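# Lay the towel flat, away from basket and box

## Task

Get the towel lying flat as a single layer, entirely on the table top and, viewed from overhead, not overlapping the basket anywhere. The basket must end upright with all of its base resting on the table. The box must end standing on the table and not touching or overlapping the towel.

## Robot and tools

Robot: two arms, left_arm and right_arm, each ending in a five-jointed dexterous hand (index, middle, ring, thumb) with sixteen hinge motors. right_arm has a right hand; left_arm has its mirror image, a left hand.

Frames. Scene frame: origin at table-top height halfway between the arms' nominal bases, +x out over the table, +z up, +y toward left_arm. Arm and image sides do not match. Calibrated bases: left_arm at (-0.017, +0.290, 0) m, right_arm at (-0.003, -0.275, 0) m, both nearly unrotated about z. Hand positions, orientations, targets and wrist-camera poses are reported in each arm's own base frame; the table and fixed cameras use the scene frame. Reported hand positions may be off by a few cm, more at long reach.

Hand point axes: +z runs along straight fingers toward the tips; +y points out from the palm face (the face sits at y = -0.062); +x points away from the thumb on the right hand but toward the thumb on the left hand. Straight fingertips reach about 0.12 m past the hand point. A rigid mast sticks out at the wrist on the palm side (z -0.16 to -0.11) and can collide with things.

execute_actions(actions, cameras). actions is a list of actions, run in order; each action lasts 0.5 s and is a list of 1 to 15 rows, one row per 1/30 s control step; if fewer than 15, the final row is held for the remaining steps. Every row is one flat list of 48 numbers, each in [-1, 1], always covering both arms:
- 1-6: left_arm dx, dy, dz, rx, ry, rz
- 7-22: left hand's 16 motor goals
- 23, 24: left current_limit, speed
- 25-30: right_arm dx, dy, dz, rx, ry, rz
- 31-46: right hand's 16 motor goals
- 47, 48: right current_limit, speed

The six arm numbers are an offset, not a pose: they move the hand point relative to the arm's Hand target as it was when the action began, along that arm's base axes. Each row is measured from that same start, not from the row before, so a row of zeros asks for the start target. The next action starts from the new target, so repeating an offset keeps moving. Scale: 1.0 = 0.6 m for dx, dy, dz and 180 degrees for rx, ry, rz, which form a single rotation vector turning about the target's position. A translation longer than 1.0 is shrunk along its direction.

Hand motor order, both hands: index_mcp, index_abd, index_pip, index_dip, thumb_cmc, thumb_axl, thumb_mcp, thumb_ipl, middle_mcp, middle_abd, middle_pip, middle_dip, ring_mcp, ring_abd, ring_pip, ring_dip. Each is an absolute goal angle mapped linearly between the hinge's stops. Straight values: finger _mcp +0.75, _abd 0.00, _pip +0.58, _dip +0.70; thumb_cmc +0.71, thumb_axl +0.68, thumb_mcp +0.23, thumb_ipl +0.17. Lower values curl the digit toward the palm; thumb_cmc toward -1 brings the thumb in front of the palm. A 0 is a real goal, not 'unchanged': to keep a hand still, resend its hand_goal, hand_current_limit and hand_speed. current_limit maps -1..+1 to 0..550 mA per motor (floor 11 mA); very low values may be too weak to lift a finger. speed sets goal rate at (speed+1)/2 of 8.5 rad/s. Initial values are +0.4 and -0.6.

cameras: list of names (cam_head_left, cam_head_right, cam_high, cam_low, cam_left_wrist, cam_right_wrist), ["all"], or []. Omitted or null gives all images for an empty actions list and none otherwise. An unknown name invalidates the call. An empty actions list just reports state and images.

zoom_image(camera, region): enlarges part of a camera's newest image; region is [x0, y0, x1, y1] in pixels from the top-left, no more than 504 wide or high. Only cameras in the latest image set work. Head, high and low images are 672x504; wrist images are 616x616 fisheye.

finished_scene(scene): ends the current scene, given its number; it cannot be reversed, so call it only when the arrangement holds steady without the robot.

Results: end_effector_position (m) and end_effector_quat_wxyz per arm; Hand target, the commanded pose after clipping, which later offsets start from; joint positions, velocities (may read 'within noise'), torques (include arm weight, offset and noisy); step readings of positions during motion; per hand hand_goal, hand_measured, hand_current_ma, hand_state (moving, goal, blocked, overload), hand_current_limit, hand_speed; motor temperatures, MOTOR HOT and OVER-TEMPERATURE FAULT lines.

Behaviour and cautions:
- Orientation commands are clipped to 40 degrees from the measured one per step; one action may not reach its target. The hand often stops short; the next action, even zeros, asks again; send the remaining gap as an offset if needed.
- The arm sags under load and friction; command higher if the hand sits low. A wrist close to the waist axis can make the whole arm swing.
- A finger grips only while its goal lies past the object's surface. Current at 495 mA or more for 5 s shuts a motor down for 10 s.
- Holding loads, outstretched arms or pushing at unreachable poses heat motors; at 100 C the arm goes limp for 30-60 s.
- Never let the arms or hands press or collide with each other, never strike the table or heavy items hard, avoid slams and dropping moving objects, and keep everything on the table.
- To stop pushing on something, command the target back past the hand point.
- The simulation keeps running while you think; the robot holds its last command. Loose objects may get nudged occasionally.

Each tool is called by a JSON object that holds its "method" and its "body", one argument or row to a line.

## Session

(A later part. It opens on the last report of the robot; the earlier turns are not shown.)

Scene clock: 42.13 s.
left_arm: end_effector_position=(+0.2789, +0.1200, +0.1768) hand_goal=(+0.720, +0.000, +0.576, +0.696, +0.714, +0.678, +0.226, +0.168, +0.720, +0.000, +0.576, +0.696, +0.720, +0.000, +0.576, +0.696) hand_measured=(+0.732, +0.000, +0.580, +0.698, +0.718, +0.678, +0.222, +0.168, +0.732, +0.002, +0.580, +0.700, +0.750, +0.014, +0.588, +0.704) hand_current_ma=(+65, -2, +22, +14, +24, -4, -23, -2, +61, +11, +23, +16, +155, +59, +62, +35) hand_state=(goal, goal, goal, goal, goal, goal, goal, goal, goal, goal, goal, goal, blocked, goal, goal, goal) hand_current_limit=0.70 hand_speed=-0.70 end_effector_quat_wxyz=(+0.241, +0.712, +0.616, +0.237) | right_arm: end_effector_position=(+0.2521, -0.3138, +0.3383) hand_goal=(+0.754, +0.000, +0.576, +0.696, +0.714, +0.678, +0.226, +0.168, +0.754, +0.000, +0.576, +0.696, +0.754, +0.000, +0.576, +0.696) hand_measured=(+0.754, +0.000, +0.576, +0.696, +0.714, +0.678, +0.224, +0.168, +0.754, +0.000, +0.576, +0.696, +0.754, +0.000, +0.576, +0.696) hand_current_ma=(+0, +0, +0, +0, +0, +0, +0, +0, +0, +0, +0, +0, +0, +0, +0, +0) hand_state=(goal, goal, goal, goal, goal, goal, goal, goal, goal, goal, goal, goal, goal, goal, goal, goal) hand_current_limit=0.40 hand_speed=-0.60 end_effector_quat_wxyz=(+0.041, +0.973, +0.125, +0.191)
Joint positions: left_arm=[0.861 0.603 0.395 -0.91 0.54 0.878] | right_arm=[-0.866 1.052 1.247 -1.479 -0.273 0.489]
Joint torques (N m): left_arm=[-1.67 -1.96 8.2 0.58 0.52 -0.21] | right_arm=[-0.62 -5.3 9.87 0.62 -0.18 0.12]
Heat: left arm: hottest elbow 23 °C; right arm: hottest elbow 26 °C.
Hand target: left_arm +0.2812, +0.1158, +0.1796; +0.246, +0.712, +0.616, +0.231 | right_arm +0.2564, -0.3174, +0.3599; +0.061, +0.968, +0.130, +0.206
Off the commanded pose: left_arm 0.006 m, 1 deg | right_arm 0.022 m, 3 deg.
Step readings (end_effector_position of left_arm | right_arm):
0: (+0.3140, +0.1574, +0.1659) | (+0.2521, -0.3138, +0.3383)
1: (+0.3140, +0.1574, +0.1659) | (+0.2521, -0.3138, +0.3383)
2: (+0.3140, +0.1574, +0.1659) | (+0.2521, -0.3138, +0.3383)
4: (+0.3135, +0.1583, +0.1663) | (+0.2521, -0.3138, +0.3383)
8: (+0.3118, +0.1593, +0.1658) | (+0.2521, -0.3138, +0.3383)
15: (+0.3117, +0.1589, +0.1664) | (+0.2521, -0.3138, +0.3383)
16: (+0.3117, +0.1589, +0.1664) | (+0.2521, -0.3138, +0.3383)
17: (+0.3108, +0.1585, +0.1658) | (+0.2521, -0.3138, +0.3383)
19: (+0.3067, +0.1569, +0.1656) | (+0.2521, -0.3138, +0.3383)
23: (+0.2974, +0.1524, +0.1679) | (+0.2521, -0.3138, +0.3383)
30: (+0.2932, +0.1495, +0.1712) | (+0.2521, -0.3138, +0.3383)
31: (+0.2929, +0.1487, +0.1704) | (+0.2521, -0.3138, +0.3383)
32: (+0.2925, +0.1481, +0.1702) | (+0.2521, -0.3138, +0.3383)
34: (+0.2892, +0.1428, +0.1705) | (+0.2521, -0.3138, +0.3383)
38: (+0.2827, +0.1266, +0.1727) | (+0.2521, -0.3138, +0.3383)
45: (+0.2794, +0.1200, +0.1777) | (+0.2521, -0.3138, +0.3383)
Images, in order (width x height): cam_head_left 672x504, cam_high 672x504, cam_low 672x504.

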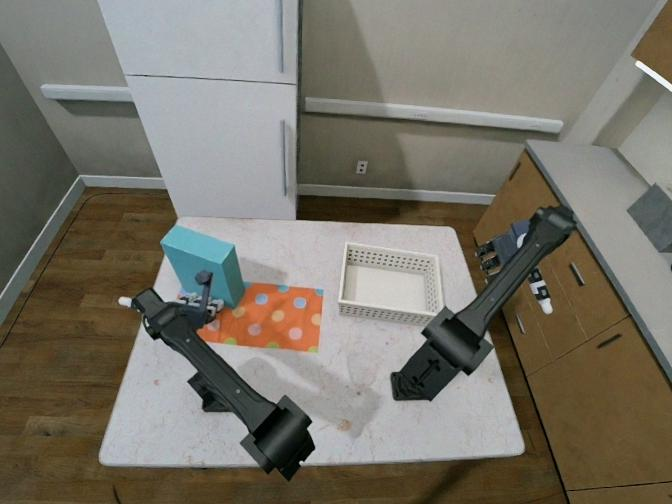

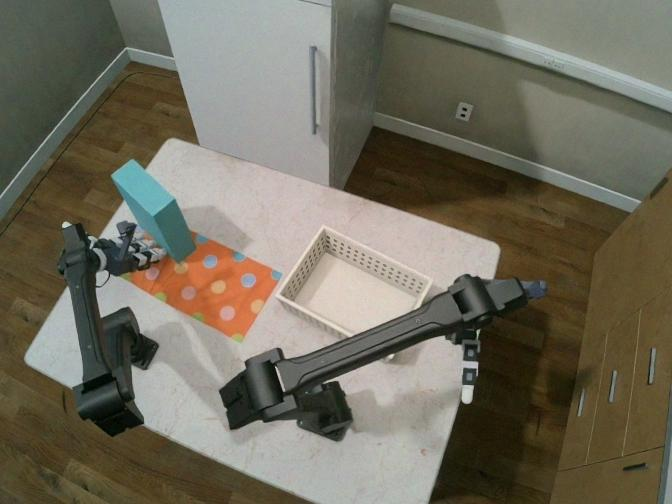

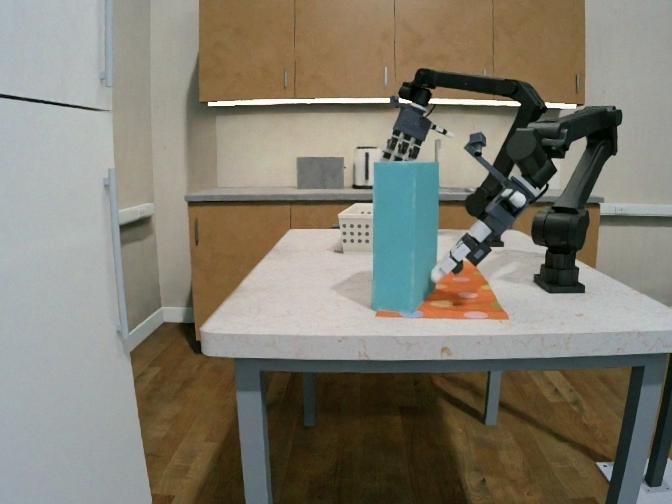

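{"method": "execute_actions", "body": {
  "actions": [
    [[0.035,0,0,0,0,0,0.70,0,0.576,0.696,0.714,0.678,0.226,0.168,0.70,0,0.576,0.696,0.70,0,0.576,0.696,0.7,-0.7,0,0,0,0,0,0,0.754,0,0.576,0.696,0.714,0.678,0.226,0.168,0.754,0,0.576,0.696,0.754,0,0.576,0.696,0.4,-0.6]],
    [[0.035,0,0,0,0,0,0.70,0,0.576,0.696,0.714,0.678,0.226,0.168,0.70,0,0.576,0.696,0.70,0,0.576,0.696,0.7,-0.7,0,0,0,0,0,0,0.754,0,0.576,0.696,0.714,0.678,0.226,0.168,0.754,0,0.576,0.696,0.754,0,0.576,0.696,0.4,-0.6]]
  ],
  "cameras": ["cam_head_left","cam_low"]
}}

{"method": "zoom_image", "body": {
  "camera": "cam_head_left",
  "region": [90, 210, 350, 370]
}}

Scene clock: 44.00 s.
left_arm: end_effector_position=(+0.3004, +0.1145, +0.1632) hand_goal=(+0.700, +0.000, +0.576, +0.696, +0.714, +0.678, +0.226, +0.168, +0.700, +0.000, +0.576, +0.696, +0.700, +0.000, +0.576, +0.696) hand_measured=(+0.714, +0.000, +0.580, +0.698, +0.718, +0.678, +0.222, +0.168, +0.742, +0.004, +0.598, +0.702, +0.774, +0.034, +0.610, +0.708) hand_current_ma=(+71, -2, +22, +14, +24, -4, -23, -2, +223, +16, +105, +34, +397, +147, +170, +60) hand_state=(goal, goal, goal, goal, goal, goal, goal, goal, blocked, goal, blocked, goal, blocked, blocked, blocked, goal) hand_current_limit=0.70 hand_speed=-0.70 end_effector_quat_wxyz=(+0.230, +0.712, +0.628, +0.213) | right_arm: end_effector_position=(+0.2521, -0.3138, +0.3383) hand_goal=(+0.754, +0.000, +0.576, +0.696, +0.714, +0.678, +0.226, +0.168, +0.754, +0.000, +0.576, +0.696, +0.754, +0.000, +0.576, +0.696) hand_measured=(+0.754, +0.000, +0.576, +0.696, +0.714, +0.678, +0.224, +0.168, +0.754, +0.000, +0.576, +0.696, +0.754, +0.000, +0.576, +0.696) hand_current_ma=(+0, +0, +0, +0, +0, +0, +0, +0, +0, +0, +0, +0, +0, +0, +0, +0) hand_state=(goal, goal, goal, goal, goal, goal, goal, goal, goal, goal, goal, goal, goal, goal, goal, goal) hand_current_limit=0.40 hand_speed=-0.60 end_effector_quat_wxyz=(+0.041, +0.973, +0.125, +0.191)
Joint positions: left_arm=[0.722 0.671 0.403 -0.836 0.451 0.737] | right_arm=[-0.866 1.052 1.247 -1.479 -0.273 0.489]
Joint torques (N m): left_arm=[-3.43 0.44 9.66 4.21 0.96 -0.34] | right_arm=[-0.44 -5.3 9.89 0.68 -0.18 0.09]
Heat: left arm: hottest elbow 24 °C; right arm: hottest elbow 26 °C.
Hand target: left_arm +0.3232, +0.1158, +0.1796; +0.246, +0.712, +0.616, +0.231 | right_arm +0.2564, -0.3174, +0.3599; +0.061, +0.968, +0.130, +0.206
Off the commanded pose: left_arm 0.028 m, 3 deg | right_arm 0.022 m, 3 deg.
Step readings (end_effector_position of left_arm | right_arm):
0: (+0.2789, +0.1200, +0.1768) | (+0.2521, -0.3138, +0.3383)
1: (+0.2789, +0.1201, +0.1768) | (+0.2521, -0.3138, +0.3383)
2: (+0.2790, +0.1202, +0.1758) | (+0.2521, -0.3138, +0.3383)
4: (+0.2809, +0.1181, +0.1742) | (+0.2521, -0.3138, +0.3383)
8: (+0.2851, +0.1141, +0.1718) | (+0.2521, -0.3138, +0.3383)
15: (+0.2861, +0.1160, +0.1692) | (+0.2521, -0.3138, +0.3383)
16: (+0.2864, +0.1158, +0.1695) | (+0.2521, -0.3138, +0.3383)
17: (+0.2868, +0.1163, +0.1690) | (+0.2521, -0.3138, +0.3383)
19: (+0.2895, +0.1155, +0.1666) | (+0.2521, -0.3138, +0.3383)
23: (+0.2970, +0.1135, +0.1662) | (+0.2521, -0.3138, +0.3383)
30: (+0.3003, +0.1143, +0.1634) | (+0.2521, -0.3138, +0.3383)
Images, in order (width x height): cam_head_left 672x504, cam_low 672x504.

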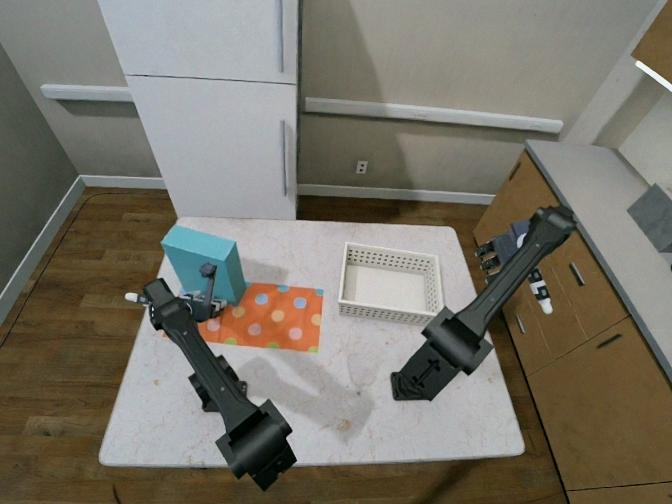

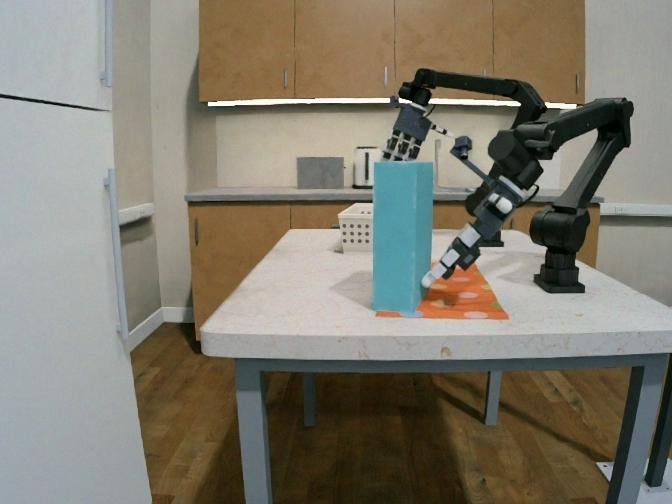

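Scaled by 1.938 from the camera's 672x504 image, which has a finer 960x720 frame.

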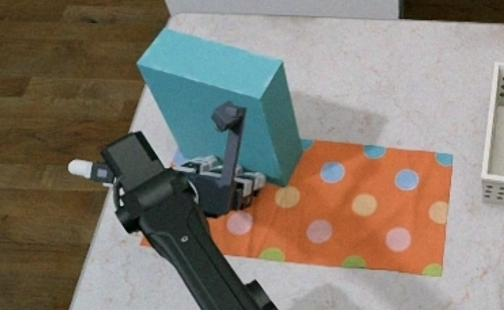

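{"method": "execute_actions", "body": {
  "actions": [
    [[0.04,0.005,0,0,0,-0.02,0.70,0,0.576,0.696,0.714,0.678,0.226,0.168,0.70,0,0.576,0.696,0.70,0,0.576,0.696,0.7,-0.7,0,0,0,0,0,0,0.754,0,0.576,0.696,0.714,0.678,0.226,0.168,0.754,0,0.576,0.696,0.754,0,0.576,0.696,0.4,-0.6]],
    [[0.04,0,0,0,0,-0.02,0.70,0,0.576,0.696,0.714,0.678,0.226,0.168,0.70,0,0.576,0.696,0.70,0,0.576,0.696,0.7,-0.7,0,0,0,0,0,0,0.754,0,0.576,0.696,0.714,0.678,0.226,0.168,0.754,0,0.576,0.696,0.754,0,0.576,0.696,0.4,-0.6]]
  ],
  "cameras": ["cam_head_left","cam_low"]
}}

{"method": "zoom_image", "body": {
  "camera": "cam_head_left",
  "region": [90, 210, 350, 370]
}}

Scene clock: 45.63 s.
left_arm: end_effector_position=(+0.3364, +0.1244, +0.1516) hand_goal=(+0.700, +0.000, +0.576, +0.696, +0.714, +0.678, +0.226, +0.168, +0.700, +0.000, +0.576, +0.696, +0.700, +0.000, +0.576, +0.696) hand_measured=(+0.750, -0.008, +0.598, +0.704, +0.718, +0.678, +0.222, +0.168, +0.756, -0.020, +0.606, +0.708, +0.772, -0.010, +0.610, +0.708) hand_current_ma=(+260, -33, +109, +35, +25, -4, -23, -2, +298, -84, +150, +60, +382, -44, +169, +63) hand_state=(blocked, goal, blocked, goal, goal, goal, goal, goal, blocked, goal, blocked, goal, blocked, goal, blocked, goal) hand_current_limit=0.70 hand_speed=-0.70 end_effector_quat_wxyz=(+0.242, +0.727, +0.619, +0.173) | right_arm: end_effector_position=(+0.2521, -0.3138, +0.3383) hand_goal=(+0.754, +0.000, +0.576, +0.696, +0.714, +0.678, +0.226, +0.168, +0.754, +0.000, +0.576, +0.696, +0.754, +0.000, +0.576, +0.696) hand_measured=(+0.754, +0.000, +0.576, +0.696, +0.714, +0.678, +0.224, +0.168, +0.754, +0.000, +0.576, +0.696, +0.754, +0.000, +0.576, +0.696) hand_current_ma=(+0, +0, +0, +0, +0, +0, +0, +0, +0, +0, +0, +0, +0, +0, +0, +0) hand_state=(goal, goal, goal, goal, goal, goal, goal, goal, goal, goal, goal, goal, goal, goal, goal, goal) hand_current_limit=0.40 hand_speed=-0.60 end_effector_quat_wxyz=(+0.041, +0.973, +0.125, +0.191)
Joint positions: left_arm=[0.683 0.892 0.483 -0.769 0.471 0.748] | right_arm=[-0.866 1.052 1.247 -1.479 -0.273 0.489]
Joint torques (N m): left_arm=[-3.78 -1.67 10.3 4.79 1.73 0.31] | right_arm=[-0.5 -4.95 9.8 0.59 -0.18 0.09]
Heat: left arm: hottest elbow 24 °C; right arm: hottest elbow 26 °C.
Hand target: left_arm +0.3712, +0.1188, +0.1796; +0.260, +0.749, +0.570, +0.215 | right_arm +0.2564, -0.3174, +0.3599; +0.061, +0.968, +0.130, +0.206
Off the commanded pose: left_arm 0.045 m, 8 deg | right_arm 0.022 m, 3 deg.
Step readings (end_effector_position of left_arm | right_arm):
0: (+0.3004, +0.1145, +0.1632) | (+0.2521, -0.3138, +0.3383)
1: (+0.3004, +0.1146, +0.1627) | (+0.2521, -0.3138, +0.3383)
2: (+0.3010, +0.1151, +0.1630) | (+0.2521, -0.3138, +0.3383)
4: (+0.3037, +0.1166, +0.1622) | (+0.2521, -0.3138, +0.3383)
8: (+0.3118, +0.1211, +0.1573) | (+0.2521, -0.3138, +0.3383)
15: (+0.3151, +0.1220, +0.1550) | (+0.2521, -0.3138, +0.3383)
16: (+0.3155, +0.1217, +0.1548) | (+0.2521, -0.3138, +0.3383)
17: (+0.3159, +0.1220, +0.1547) | (+0.2521, -0.3138, +0.3383)
19: (+0.3191, +0.1221, +0.1544) | (+0.2521, -0.3138, +0.3383)
23: (+0.3289, +0.1237, +0.1526) | (+0.2521, -0.3138, +0.3383)
30: (+0.3360, +0.1247, +0.1519) | (+0.2521, -0.3138, +0.3383)
Images, in order (width x height): cam_head_left 672x504, cam_low 672x504.

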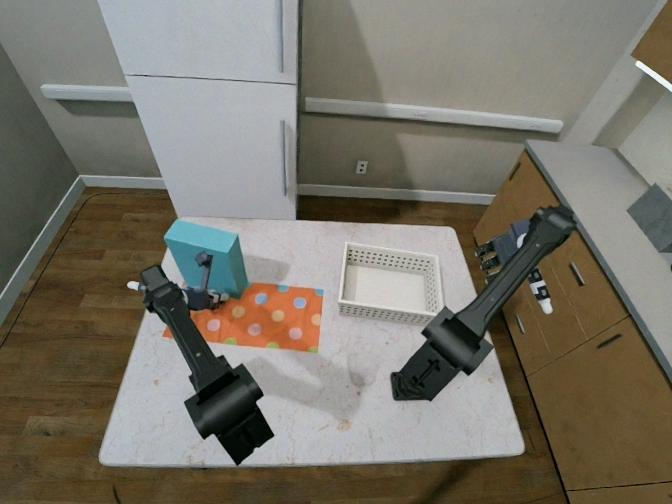

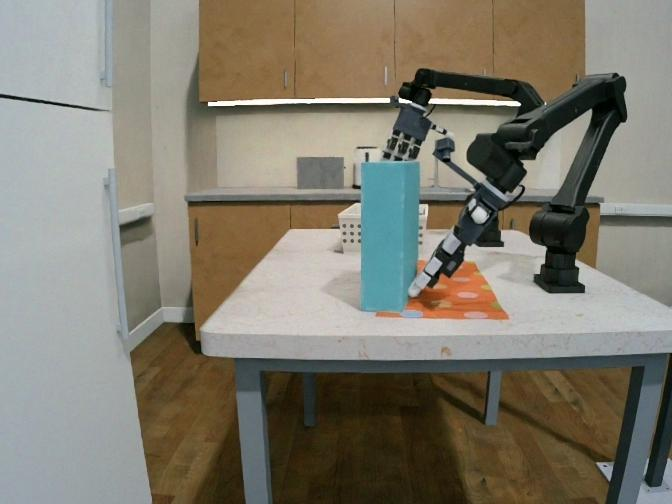

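Scaled by 1.938 from the camera's 672x504 image, which has a finer 960x720 frame.

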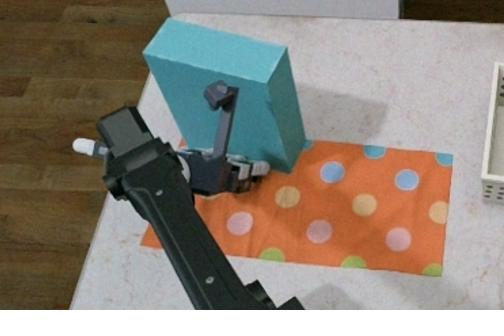

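{"method": "execute_actions", "body": {
  "actions": [
    [[0.04,-0.003,0.025,0,0,0,0.70,0,0.576,0.696,0.714,0.678,0.226,0.168,0.70,0,0.576,0.696,0.70,0,0.576,0.696,0.7,-0.7,0,0,0,0,0,0,0.754,0,0.576,0.696,0.714,0.678,0.226,0.168,0.754,0,0.576,0.696,0.754,0,0.576,0.696,0.4,-0.6]],
    [[0.04,-0.003,0.005,0,0,0,0.70,0,0.576,0.696,0.714,0.678,0.226,0.168,0.70,0,0.576,0.696,0.70,0,0.576,0.696,0.7,-0.7,0,0,0,0,0,0,0.754,0,0.576,0.696,0.714,0.678,0.226,0.168,0.754,0,0.576,0.696,0.754,0,0.576,0.696,0.4,-0.6]]
  ],
  "cameras": ["cam_head_left","cam_low"]
}}

{"method": "zoom_image", "body": {
  "camera": "cam_head_left",
  "region": [90, 210, 350, 370]
}}

Scene clock: 47.47 s.
left_arm: end_effector_position=(+0.3813, +0.1131, +0.1550) hand_goal=(+0.700, +0.000, +0.576, +0.696, +0.714, +0.678, +0.226, +0.168, +0.700, +0.000, +0.576, +0.696, +0.700, +0.000, +0.576, +0.696) hand_measured=(+0.758, +0.008, +0.606, +0.708, +0.718, +0.678, +0.222, +0.168, +0.762, -0.002, +0.612, +0.716, +0.772, +0.008, +0.610, +0.710) hand_current_ma=(+311, +32, +147, +55, +25, -4, -23, -2, +330, -6, +178, +100, +382, +33, +169, +68) hand_state=(blocked, goal, blocked, goal, goal, goal, goal, goal, blocked, goal, blocked, blocked, blocked, goal, blocked, goal) hand_current_limit=0.70 hand_speed=-0.70 end_effector_quat_wxyz=(+0.237, +0.750, +0.595, +0.166) | right_arm: end_effector_position=(+0.2521, -0.3138, +0.3383) hand_goal=(+0.754, +0.000, +0.576, +0.696, +0.714, +0.678, +0.226, +0.168, +0.754, +0.000, +0.576, +0.696, +0.754, +0.000, +0.576, +0.696) hand_measured=(+0.754, +0.000, +0.576, +0.696, +0.714, +0.678, +0.224, +0.168, +0.754, +0.000, +0.576, +0.696, +0.754, +0.000, +0.576, +0.696) hand_current_ma=(+0, +0, +0, +0, +0, +0, +0, +0, +0, +0, +0, +0, +0, +0, +0, +0) hand_state=(goal, goal, goal, goal, goal, goal, goal, goal, goal, goal, goal, goal, goal, goal, goal, goal) hand_current_limit=0.40 hand_speed=-0.60 end_effector_quat_wxyz=(+0.041, +0.973, +0.125, +0.191)
Joint positions: left_arm=[0.559 1.014 0.562 -0.704 0.428 0.697] | right_arm=[-0.866 1.052 1.247 -1.479 -0.273 0.489]
Joint torques (N m): left_arm=[-3.08 -5.01 11.69 4.18 1.29 -0.26] | right_arm=[-0.56 -5.42 9.85 0.64 -0.19 0.09]
Heat: left arm: hottest elbow 24 °C; right arm: hottest elbow 26 °C.
Hand target: left_arm +0.4192, +0.1152, +0.1976; +0.260, +0.749, +0.570, +0.215 | right_arm +0.2564, -0.3174, +0.3599; +0.061, +0.968, +0.130, +0.206
Off the commanded pose: left_arm 0.057 m, 7 deg | right_arm 0.022 m, 3 deg.
Step readings (end_effector_position of left_arm | right_arm):
0: (+0.3364, +0.1244, +0.1516) | (+0.2521, -0.3138, +0.3383)
1: (+0.3368, +0.1247, +0.1524) | (+0.2521, -0.3138, +0.3383)
2: (+0.3376, +0.1240, +0.1527) | (+0.2521, -0.3138, +0.3383)
4: (+0.3406, +0.1227, +0.1536) | (+0.2521, -0.3138, +0.3383)
8: (+0.3495, +0.1189, +0.1546) | (+0.2521, -0.3138, +0.3383)
15: (+0.3553, +0.1193, +0.1561) | (+0.2521, -0.3138, +0.3383)
16: (+0.3557, +0.1190, +0.1558) | (+0.2521, -0.3138, +0.3383)
17: (+0.3564, +0.1187, +0.1558) | (+0.2521, -0.3138, +0.3383)
19: (+0.3605, +0.1180, +0.1562) | (+0.2521, -0.3138, +0.3383)
23: (+0.3706, +0.1164, +0.1558) | (+0.2521, -0.3138, +0.3383)
30: (+0.3813, +0.1128, +0.1550) | (+0.2521, -0.3138, +0.3383)
Images, in order (width x height): cam_head_left 672x504, cam_low 672x504.

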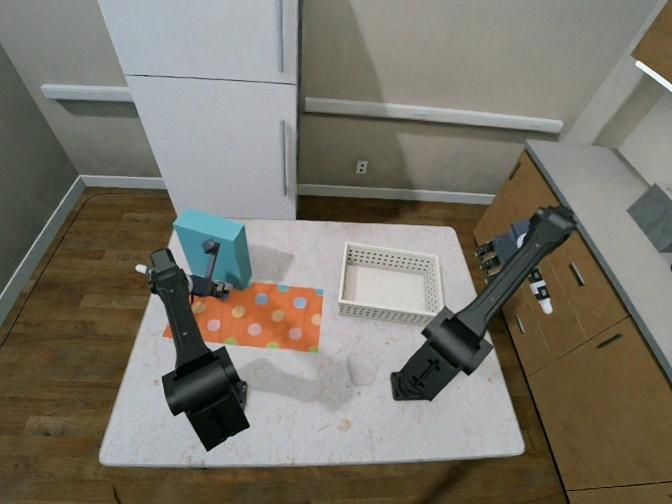

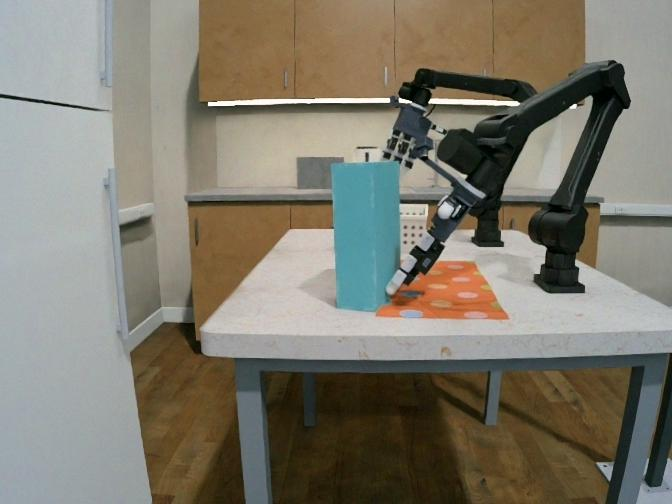

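Scaled by 1.938 from the camera's 672x504 image, which has a finer 960x720 frame.

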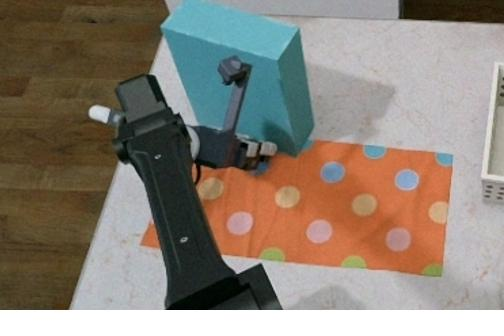

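{"method": "execute_actions", "body": {
  "actions": [
    [[0.04,-0.012,0.01,0,0,0.01,0.70,0,0.576,0.696,0.714,0.678,0.226,0.168,0.70,0,0.576,0.696,0.70,0,0.576,0.696,0.7,-0.7,0,0,0,0,0,0,0.754,0,0.576,0.696,0.714,0.678,0.226,0.168,0.754,0,0.576,0.696,0.754,0,0.576,0.696,0.4,-0.6]],
    [[0.04,-0.012,0.005,0,0,0.01,0.70,0,0.576,0.696,0.714,0.678,0.226,0.168,0.70,0,0.576,0.696,0.70,0,0.576,0.696,0.7,-0.7,0,0,0,0,0,0,0.754,0,0.576,0.696,0.714,0.678,0.226,0.168,0.754,0,0.576,0.696,0.754,0,0.576,0.696,0.4,-0.6]]
  ],
  "cameras": ["cam_head_left","cam_low"]
}}

{"method": "zoom_image", "body": {
  "camera": "cam_head_left",
  "region": [90, 200, 350, 370]
}}

Scene clock: 49.33 s.
left_arm: end_effector_position=(+0.4266, +0.0974, +0.1538) hand_goal=(+0.700, +0.000, +0.576, +0.696, +0.714, +0.678, +0.226, +0.168, +0.700, +0.000, +0.576, +0.696, +0.700, +0.000, +0.576, +0.696) hand_measured=(+0.748, +0.004, +0.598, +0.706, +0.720, +0.678, +0.222, +0.168, +0.756, +0.000, +0.608, +0.716, +0.774, +0.006, +0.610, +0.710) hand_current_ma=(+250, +15, +113, +55, +27, -4, -23, -2, +297, -2, +162, +98, +391, +27, +172, +69) hand_state=(blocked, goal, blocked, goal, goal, goal, goal, goal, blocked, goal, blocked, goal, blocked, goal, blocked, goal) hand_current_limit=0.70 hand_speed=-0.70 end_effector_quat_wxyz=(+0.225, +0.737, +0.616, +0.165) | right_arm: end_effector_position=(+0.2521, -0.3138, +0.3383) hand_goal=(+0.754, +0.000, +0.576, +0.696, +0.714, +0.678, +0.226, +0.168, +0.754, +0.000, +0.576, +0.696, +0.754, +0.000, +0.576, +0.696) hand_measured=(+0.754, +0.000, +0.576, +0.696, +0.714, +0.678, +0.224, +0.168, +0.754, +0.000, +0.576, +0.696, +0.754, +0.000, +0.576, +0.696) hand_current_ma=(+0, +0, +0, +0, +0, +0, +0, +0, +0, +0, +0, +0, +0, +0, +0, +0) hand_state=(goal, goal, goal, goal, goal, goal, goal, goal, goal, goal, goal, goal, goal, goal, goal, goal) hand_current_limit=0.40 hand_speed=-0.60 end_effector_quat_wxyz=(+0.041, +0.973, +0.125, +0.191)
Joint positions: left_arm=[0.398 1.102 0.619 -0.617 0.325 0.498] | right_arm=[-0.866 1.052 1.247 -1.479 -0.273 0.489]
Joint torques (N m): left_arm=[-2.2 -7.88 12.41 4.1 0.59 -0.22] | right_arm=[-0.97 -5.19 9.85 0.69 -0.18 0.08]
Heat: left arm: hottest elbow 25 °C; right arm: hottest elbow 26 °C.
Hand target: left_arm +0.4672, +0.1008, +0.2066; +0.253, +0.731, +0.593, +0.223 | right_arm +0.2564, -0.3174, +0.3599; +0.061, +0.968, +0.130, +0.206
Off the commanded pose: left_arm 0.067 m, 8 deg | right_arm 0.022 m, 3 deg.
Step readings (end_effector_position of left_arm | right_arm):
0: (+0.3813, +0.1131, +0.1550) | (+0.2521, -0.3138, +0.3383)
1: (+0.3817, +0.1135, +0.1557) | (+0.2521, -0.3138, +0.3383)
2: (+0.3819, +0.1134, +0.1547) | (+0.2521, -0.3138, +0.3383)
4: (+0.3849, +0.1122, +0.1559) | (+0.2521, -0.3138, +0.3383)
8: (+0.3938, +0.1075, +0.1554) | (+0.2521, -0.3138, +0.3383)
15: (+0.4028, +0.1046, +0.1550) | (+0.2521, -0.3138, +0.3383)
16: (+0.4030, +0.1045, +0.1542) | (+0.2521, -0.3138, +0.3383)
17: (+0.4036, +0.1048, +0.1545) | (+0.2521, -0.3138, +0.3383)
19: (+0.4066, +0.1033, +0.1560) | (+0.2521, -0.3138, +0.3383)
23: (+0.4156, +0.0986, +0.1550) | (+0.2521, -0.3138, +0.3383)
30: (+0.4255, +0.0969, +0.1533) | (+0.2521, -0.3138, +0.3383)
Images, in order (width x height): cam_head_left 672x504, cam_low 672x504.

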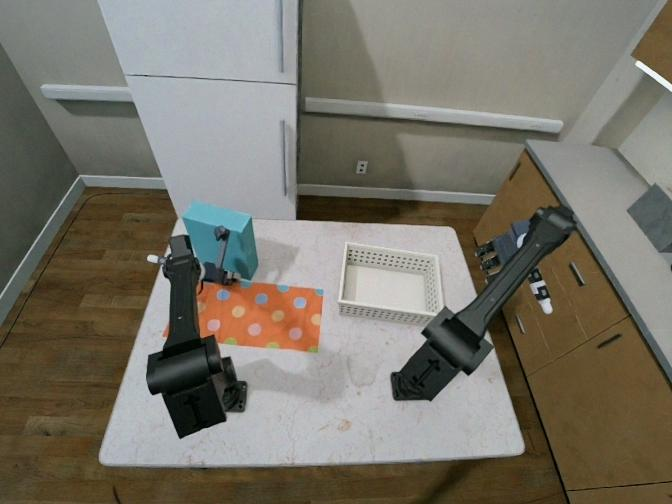

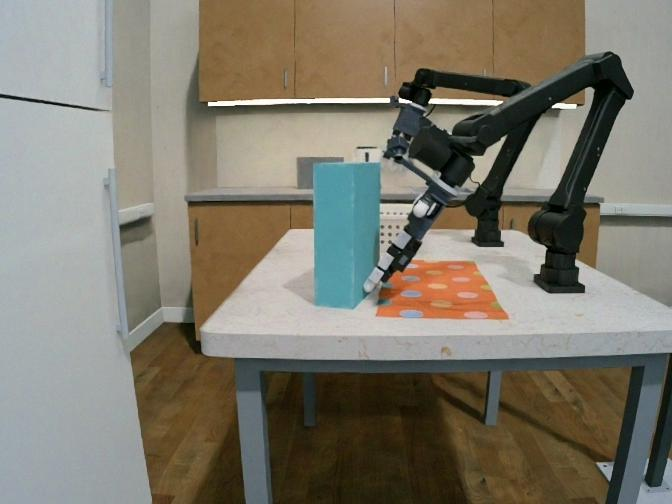

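Scaled by 1.938 from the camera's 672x504 image, which has a finer 960x720 frame.

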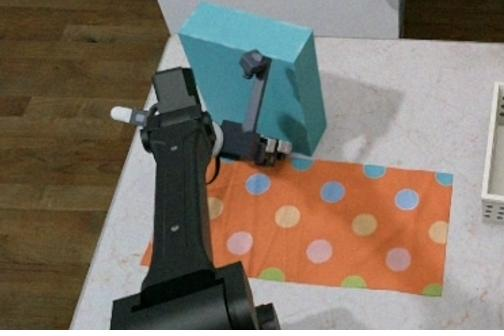

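{"method": "execute_actions", "body": {
  "actions": [
    [[0.04,-0.008,0.005,0,0,0.01,0.70,0,0.576,0.696,0.714,0.678,0.226,0.168,0.70,0,0.576,0.696,0.70,0,0.576,0.696,0.7,-0.7,0,0,0,0,0,0,0.754,0,0.576,0.696,0.714,0.678,0.226,0.168,0.754,0,0.576,0.696,0.754,0,0.576,0.696,0.4,-0.6]],
    [[0.03,-0.005,0.005,0,0,0.01,0.70,0,0.576,0.696,0.714,0.678,0.226,0.168,0.70,0,0.576,0.696,0.70,0,0.576,0.696,0.7,-0.7,0,0,0,0,0,0,0.754,0,0.576,0.696,0.714,0.678,0.226,0.168,0.754,0,0.576,0.696,0.754,0,0.576,0.696,0.4,-0.6]]
  ],
  "cameras": ["cam_head_left","cam_low"]
}}

{"method": "zoom_image", "body": {
  "camera": "cam_head_left",
  "region": [90, 190, 350, 370]
}}

Scene clock: 50.97 s.
left_arm: end_effector_position=(+0.4640, +0.0896, +0.1540) hand_goal=(+0.700, +0.000, +0.576, +0.696, +0.714, +0.678, +0.226, +0.168, +0.700, +0.000, +0.576, +0.696, +0.700, +0.000, +0.576, +0.696) hand_measured=(+0.748, -0.004, +0.598, +0.706, +0.720, +0.678, +0.222, +0.168, +0.756, -0.010, +0.608, +0.716, +0.770, -0.002, +0.610, +0.710) hand_current_ma=(+250, -13, +113, +55, +29, -4, -23, -2, +292, -39, +161, +98, +371, -13, +172, +69) hand_state=(blocked, goal, blocked, goal, goal, goal, goal, goal, blocked, goal, blocked, goal, blocked, goal, blocked, goal) hand_current_limit=0.70 hand_speed=-0.70 end_effector_quat_wxyz=(+0.210, +0.723, +0.636, +0.169) | right_arm: end_effector_position=(+0.2521, -0.3138, +0.3383) hand_goal=(+0.754, +0.000, +0.576, +0.696, +0.714, +0.678, +0.226, +0.168, +0.754, +0.000, +0.576, +0.696, +0.754, +0.000, +0.576, +0.696) hand_measured=(+0.754, +0.000, +0.576, +0.696, +0.714, +0.678, +0.224, +0.168, +0.754, +0.000, +0.576, +0.696, +0.754, +0.000, +0.576, +0.696) hand_current_ma=(+0, +0, +0, +0, +0, +0, +0, +0, +0, +0, +0, +0, +0, +0, +0, +0) hand_state=(goal, goal, goal, goal, goal, goal, goal, goal, goal, goal, goal, goal, goal, goal, goal, goal) hand_current_limit=0.40 hand_speed=-0.60 end_effector_quat_wxyz=(+0.041, +0.973, +0.125, +0.191)
Joint positions: left_arm=[0.297 1.188 0.688 -0.576 0.236 0.364] | right_arm=[-0.866 1.052 1.247 -1.479 -0.273 0.489]
Joint torques (N m): left_arm=[-1.85 -9.29 12.81 4.51 0.25 -0.21] | right_arm=[-0.56 -4.48 9.83 0.69 -0.19 0.1]
Heat: left arm: hottest elbow 25 °C; right arm: hottest elbow 27 °C.
Hand target: left_arm +0.5092, +0.0930, +0.2126; +0.246, +0.712, +0.616, +0.231 | right_arm +0.2564, -0.3174, +0.3599; +0.061, +0.968, +0.130, +0.206
Off the commanded pose: left_arm 0.074 m, 9 deg | right_arm 0.022 m, 3 deg.
Step readings (end_effector_position of left_arm | right_arm):
0: (+0.4266, +0.0974, +0.1538) | (+0.2521, -0.3138, +0.3383)
1: (+0.4267, +0.0968, +0.1538) | (+0.2521, -0.3138, +0.3383)
2: (+0.4272, +0.0972, +0.1543) | (+0.2521, -0.3138, +0.3383)
4: (+0.4302, +0.0960, +0.1541) | (+0.2521, -0.3138, +0.3383)
8: (+0.4409, +0.0929, +0.1544) | (+0.2521, -0.3138, +0.3383)
15: (+0.4480, +0.0928, +0.1547) | (+0.2521, -0.3138, +0.3383)
16: (+0.4481, +0.0923, +0.1546) | (+0.2521, -0.3138, +0.3383)
17: (+0.4482, +0.0921, +0.1538) | (+0.2521, -0.3138, +0.3383)
19: (+0.4510, +0.0908, +0.1548) | (+0.2521, -0.3138, +0.3383)
23: (+0.4586, +0.0897, +0.1546) | (+0.2521, -0.3138, +0.3383)
30: (+0.4640, +0.0896, +0.1540) | (+0.2521, -0.3138, +0.3383)
Images, in order (width x height): cam_head_left 672x504, cam_low 672x504.

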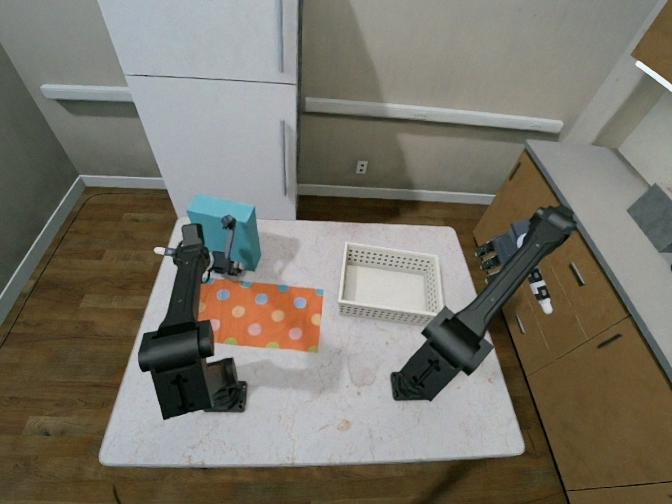

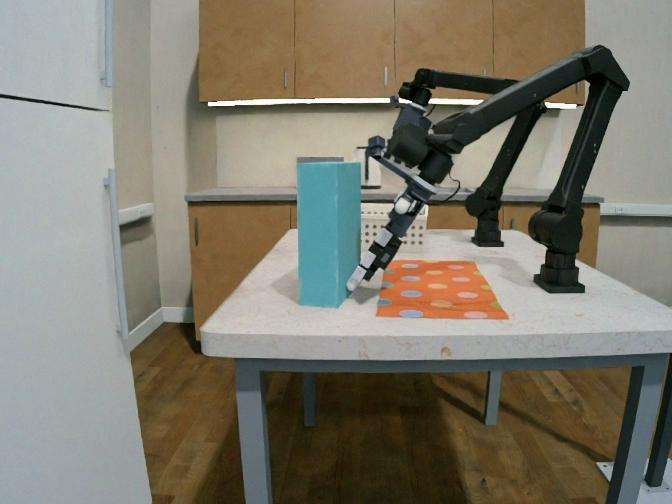

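Scaled by 1.938 from the camera's 672x504 image, which has a finer 960x720 frame.

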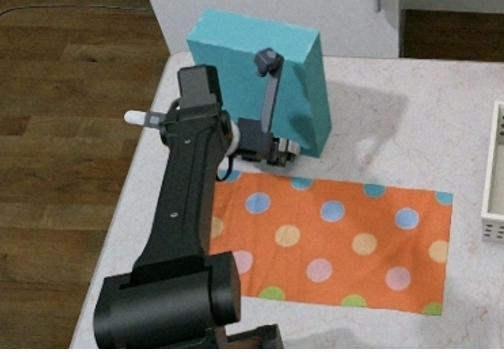

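{"method": "execute_actions", "body": {
  "actions": [
    [[-0.06,0,0,0,0,0,0.72,0,0.576,0.696,0.714,0.678,0.226,0.168,0.72,0,0.576,0.696,0.72,0,0.576,0.696,0.5,-0.7,0,0,0,0,0,0,0.754,0,0.576,0.696,0.714,0.678,0.226,0.168,0.754,0,0.576,0.696,0.754,0,0.576,0.696,0.4,-0.6]],
    [[-0.06,0,0,0,0,0,0.754,0,0.576,0.696,0.714,0.678,0.226,0.168,0.754,0,0.576,0.696,0.754,0,0.576,0.696,0.4,-0.7,0,0,0,0,0,0,0.754,0,0.576,0.696,0.714,0.678,0.226,0.168,0.754,0,0.576,0.696,0.754,0,0.576,0.696,0.4,-0.6]],
    [[-0.06,0,0.02,0,0,0,0.754,0,0.576,0.696,0.714,0.678,0.226,0.168,0.754,0,0.576,0.696,0.754,0,0.576,0.696,0.4,-0.7,0,0,0,0,0,0,0.754,0,0.576,0.696,0.714,0.678,0.226,0.168,0.754,0,0.576,0.696,0.754,0,0.576,0.696,0.4,-0.6]],
    [[-0.06,-0.05,0.08,0,0,0,0.754,0,0.576,0.696,0.714,0.678,0.226,0.168,0.754,0,0.576,0.696,0.754,0,0.576,0.696,0.4,-0.7,0,0,0,0,0,0,0.754,0,0.576,0.696,0.714,0.678,0.226,0.168,0.754,0,0.576,0.696,0.754,0,0.576,0.696,0.4,-0.6]],
    [[-0.06,-0.08,0.1,0,0,0,0.754,0,0.576,0.696,0.714,0.678,0.226,0.168,0.754,0,0.576,0.696,0.754,0,0.576,0.696,0.4,-0.7,0,0,0,0,0,0,0.754,0,0.576,0.696,0.714,0.678,0.226,0.168,0.754,0,0.576,0.696,0.754,0,0.576,0.696,0.4,-0.6]],
    [[0,-0.08,0.08,0,0,0,0.754,0,0.576,0.696,0.714,0.678,0.226,0.168,0.754,0,0.576,0.696,0.754,0,0.576,0.696,0.4,-0.7,0,0,0,0,0,0,0.754,0,0.576,0.696,0.714,0.678,0.226,0.168,0.754,0,0.576,0.696,0.754,0,0.576,0.696,0.4,-0.6]]
  ],
  "cameras": ["cam_head_left","cam_low","cam_high"]
}}

{"method": "zoom_image", "body": {
  "camera": "cam_head_left",
  "region": [130, 190, 380, 370]
}}

{"method": "zoom_image", "body": {
  "camera": "cam_high",
  "region": [80, 130, 330, 360]
}}

{"method": "zoom_image", "body": {
  "camera": "cam_low",
  "region": [270, 140, 530, 340]
}}

Scene clock: 56.70 s.
left_arm: end_effector_position=(+0.3275, -0.0297, +0.3565) hand_goal=(+0.754, +0.000, +0.576, +0.696, +0.714, +0.678, +0.226, +0.168, +0.754, +0.000, +0.576, +0.696, +0.754, +0.000, +0.576, +0.696) hand_measured=(+0.760, -0.002, +0.580, +0.698, +0.722, +0.678, +0.222, +0.168, +0.762, -0.002, +0.580, +0.700, +0.762, +0.000, +0.580, +0.698) hand_current_ma=(+32, -4, +18, +14, +37, -4, -22, -2, +39, -5, +18, +15, +47, -1, +18, +14) hand_state=(goal, goal, goal, goal, goal, goal, goal, goal, goal, goal, goal, goal, goal, goal, goal, goal) hand_current_limit=0.40 hand_speed=-0.70 end_effector_quat_wxyz=(+0.236, +0.718, +0.616, +0.224) | right_arm: end_effector_position=(+0.2521, -0.3138, +0.3383) hand_goal=(+0.754, +0.000, +0.576, +0.696, +0.714, +0.678, +0.226, +0.168, +0.754, +0.000, +0.576, +0.696, +0.754, +0.000, +0.576, +0.696) hand_measured=(+0.754, +0.000, +0.576, +0.696, +0.714, +0.678, +0.224, +0.168, +0.754, +0.000, +0.576, +0.696, +0.754, +0.000, +0.576, +0.696) hand_current_ma=(+0, +0, +0, +0, +0, +0, +0, +0, +0, +0, +0, +0, +0, +0, +0, +0) hand_state=(goal, goal, goal, goal, goal, goal, goal, goal, goal, goal, goal, goal, goal, goal, goal, goal) hand_current_limit=0.40 hand_speed=-0.60 end_effector_quat_wxyz=(+0.041, +0.973, +0.125, +0.191)
Joint positions: left_arm=[-0.193 0.579 0.855 -1.186 -0.055 -0.021] | right_arm=[-0.866 1.052 1.247 -1.479 -0.273 0.489]
Joint torques (N m): left_arm=[-1.61 -0.91 11.32 1.07 -0.29 -0.19] | right_arm=[-0.62 -4.84 9.96 0.72 -0.2 0.1]
Heat: left arm: hottest elbow 26 °C; right arm: hottest elbow 27 °C.
Hand target: left_arm +0.3292, -0.0330, +0.3806; +0.246, +0.712, +0.616, +0.231 | right_arm +0.2564, -0.3174, +0.3599; +0.061, +0.968, +0.130, +0.206
Off the commanded pose: left_arm 0.024 m, 2 deg | right_arm 0.022 m, 3 deg.
Step readings (end_effector_position of left_arm | right_arm):
0: (+0.4640, +0.0896, +0.1540) | (+0.2521, -0.3138, +0.3383)
1: (+0.4640, +0.0896, +0.1540) | (+0.2521, -0.3138, +0.3383)
2: (+0.4640, +0.0896, +0.1547) | (+0.2521, -0.3138, +0.3383)
4: (+0.4639, +0.0896, +0.1568) | (+0.2521, -0.3138, +0.3383)
8: (+0.4608, +0.0893, +0.1672) | (+0.2521, -0.3138, +0.3383)
15: (+0.4583, +0.0891, +0.1756) | (+0.2521, -0.3138, +0.3383)
16: (+0.4583, +0.0891, +0.1756) | (+0.2521, -0.3138, +0.3383)
17: (+0.4572, +0.0887, +0.1755) | (+0.2521, -0.3138, +0.3383)
19: (+0.4523, +0.0876, +0.1786) | (+0.2521, -0.3138, +0.3383)
23: (+0.4407, +0.0863, +0.1965) | (+0.2521, -0.3138, +0.3383)
30: (+0.4371, +0.0885, +0.2074) | (+0.2521, -0.3138, +0.3383)
31: (+0.4367, +0.0884, +0.2065) | (+0.2521, -0.3138, +0.3383)
32: (+0.4357, +0.0884, +0.2069) | (+0.2521, -0.3138, +0.3383)
34: (+0.4287, +0.0874, +0.2051) | (+0.2521, -0.3138, +0.3383)
38: (+0.4103, +0.0901, +0.2111) | (+0.2521, -0.3138, +0.3383)
45: (+0.4031, +0.0900, +0.2194) | (+0.2521, -0.3138, +0.3383)
46: (+0.4027, +0.0897, +0.2188) | (+0.2521, -0.3138, +0.3383)
47: (+0.4002, +0.0887, +0.2180) | (+0.2521, -0.3138, +0.3383)
49: (+0.3905, +0.0864, +0.2184) | (+0.2521, -0.3138, +0.3383)
53: (+0.3703, +0.0739, +0.2387) | (+0.2521, -0.3138, +0.3383)
60: (+0.3585, +0.0652, +0.2482) | (+0.2521, -0.3138, +0.3383)
61: (+0.3586, +0.0656, +0.2465) | (+0.2521, -0.3138, +0.3383)
62: (+0.3565, +0.0651, +0.2442) | (+0.2521, -0.3138, +0.3383)
64: (+0.3496, +0.0557, +0.2461) | (+0.2521, -0.3138, +0.3383)
68: (+0.3349, +0.0253, +0.2809) | (+0.2521, -0.3138, +0.3383)
75: (+0.3260, +0.0138, +0.3192) | (+0.2521, -0.3138, +0.3383)
76: (+0.3254, +0.0149, +0.3180) | (+0.2521, -0.3138, +0.3383)
77: (+0.3247, +0.0161, +0.3170) | (+0.2521, -0.3138, +0.3383)
79: (+0.3237, +0.0089, +0.3179) | (+0.2521, -0.3138, +0.3383)
83: (+0.3256, -0.0282, +0.3426) | (+0.2521, -0.3138, +0.3383)
90: (+0.3252, -0.0355, +0.3631) | (+0.2521, -0.3138, +0.3383)
Images, in order (width x height): cam_head_left 672x504, cam_high 672x504, cam_low 672x504.

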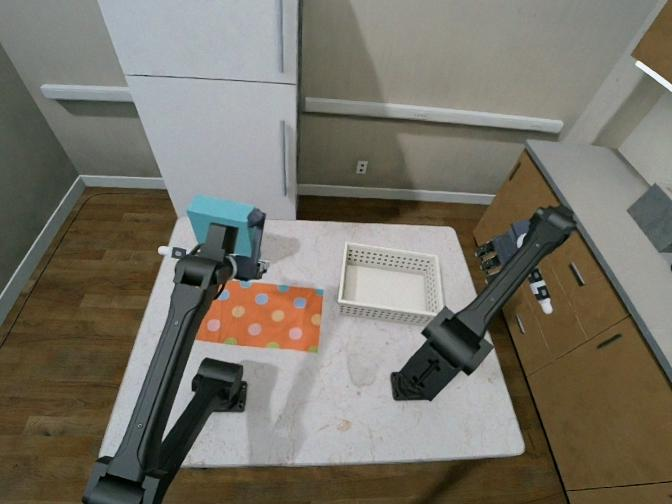

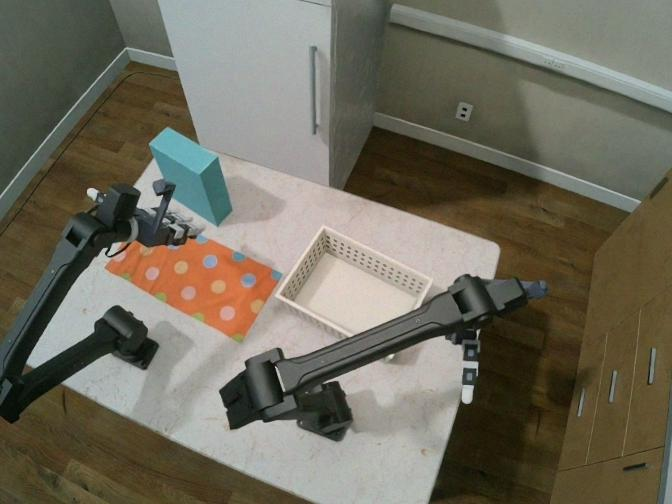

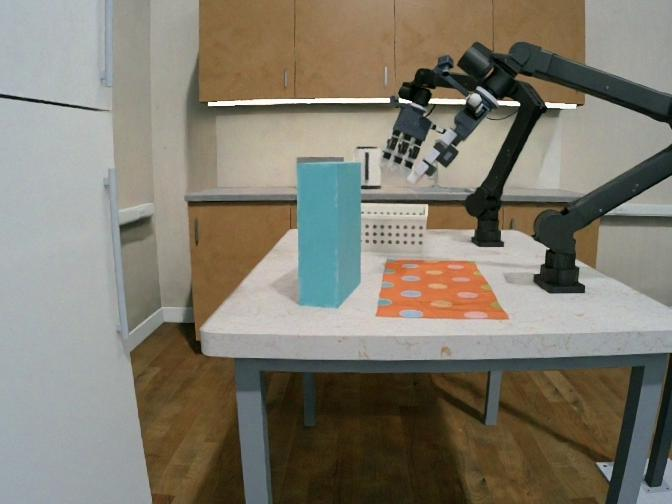

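Scaled by 2.016 from the camera's 672x504 image, which has a finer 960x720 frame.

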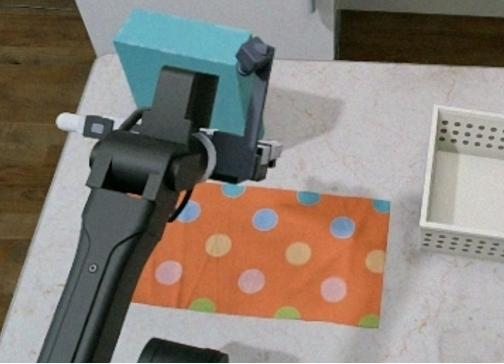

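Scaled by 2.016 from the camera's 672x504 image, which has a finer 960x720 frame.

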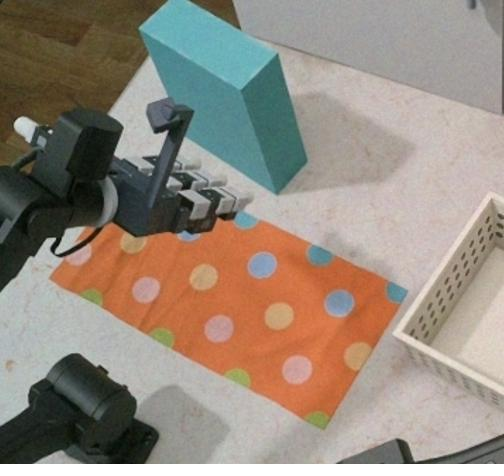

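Scaled by 1.938 from the camera's 672x504 image, which has a finer 960x720 frame.

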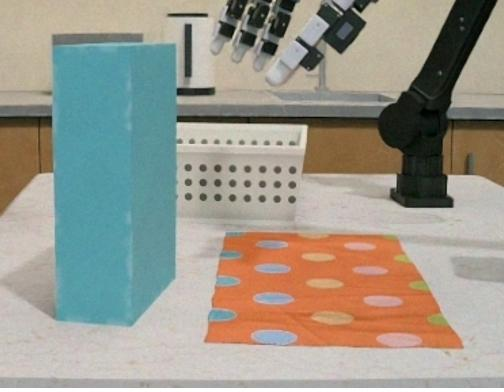

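{"method": "finished_scene", "body": {
  "scene": 2
}}

The scene is finished: the task was done.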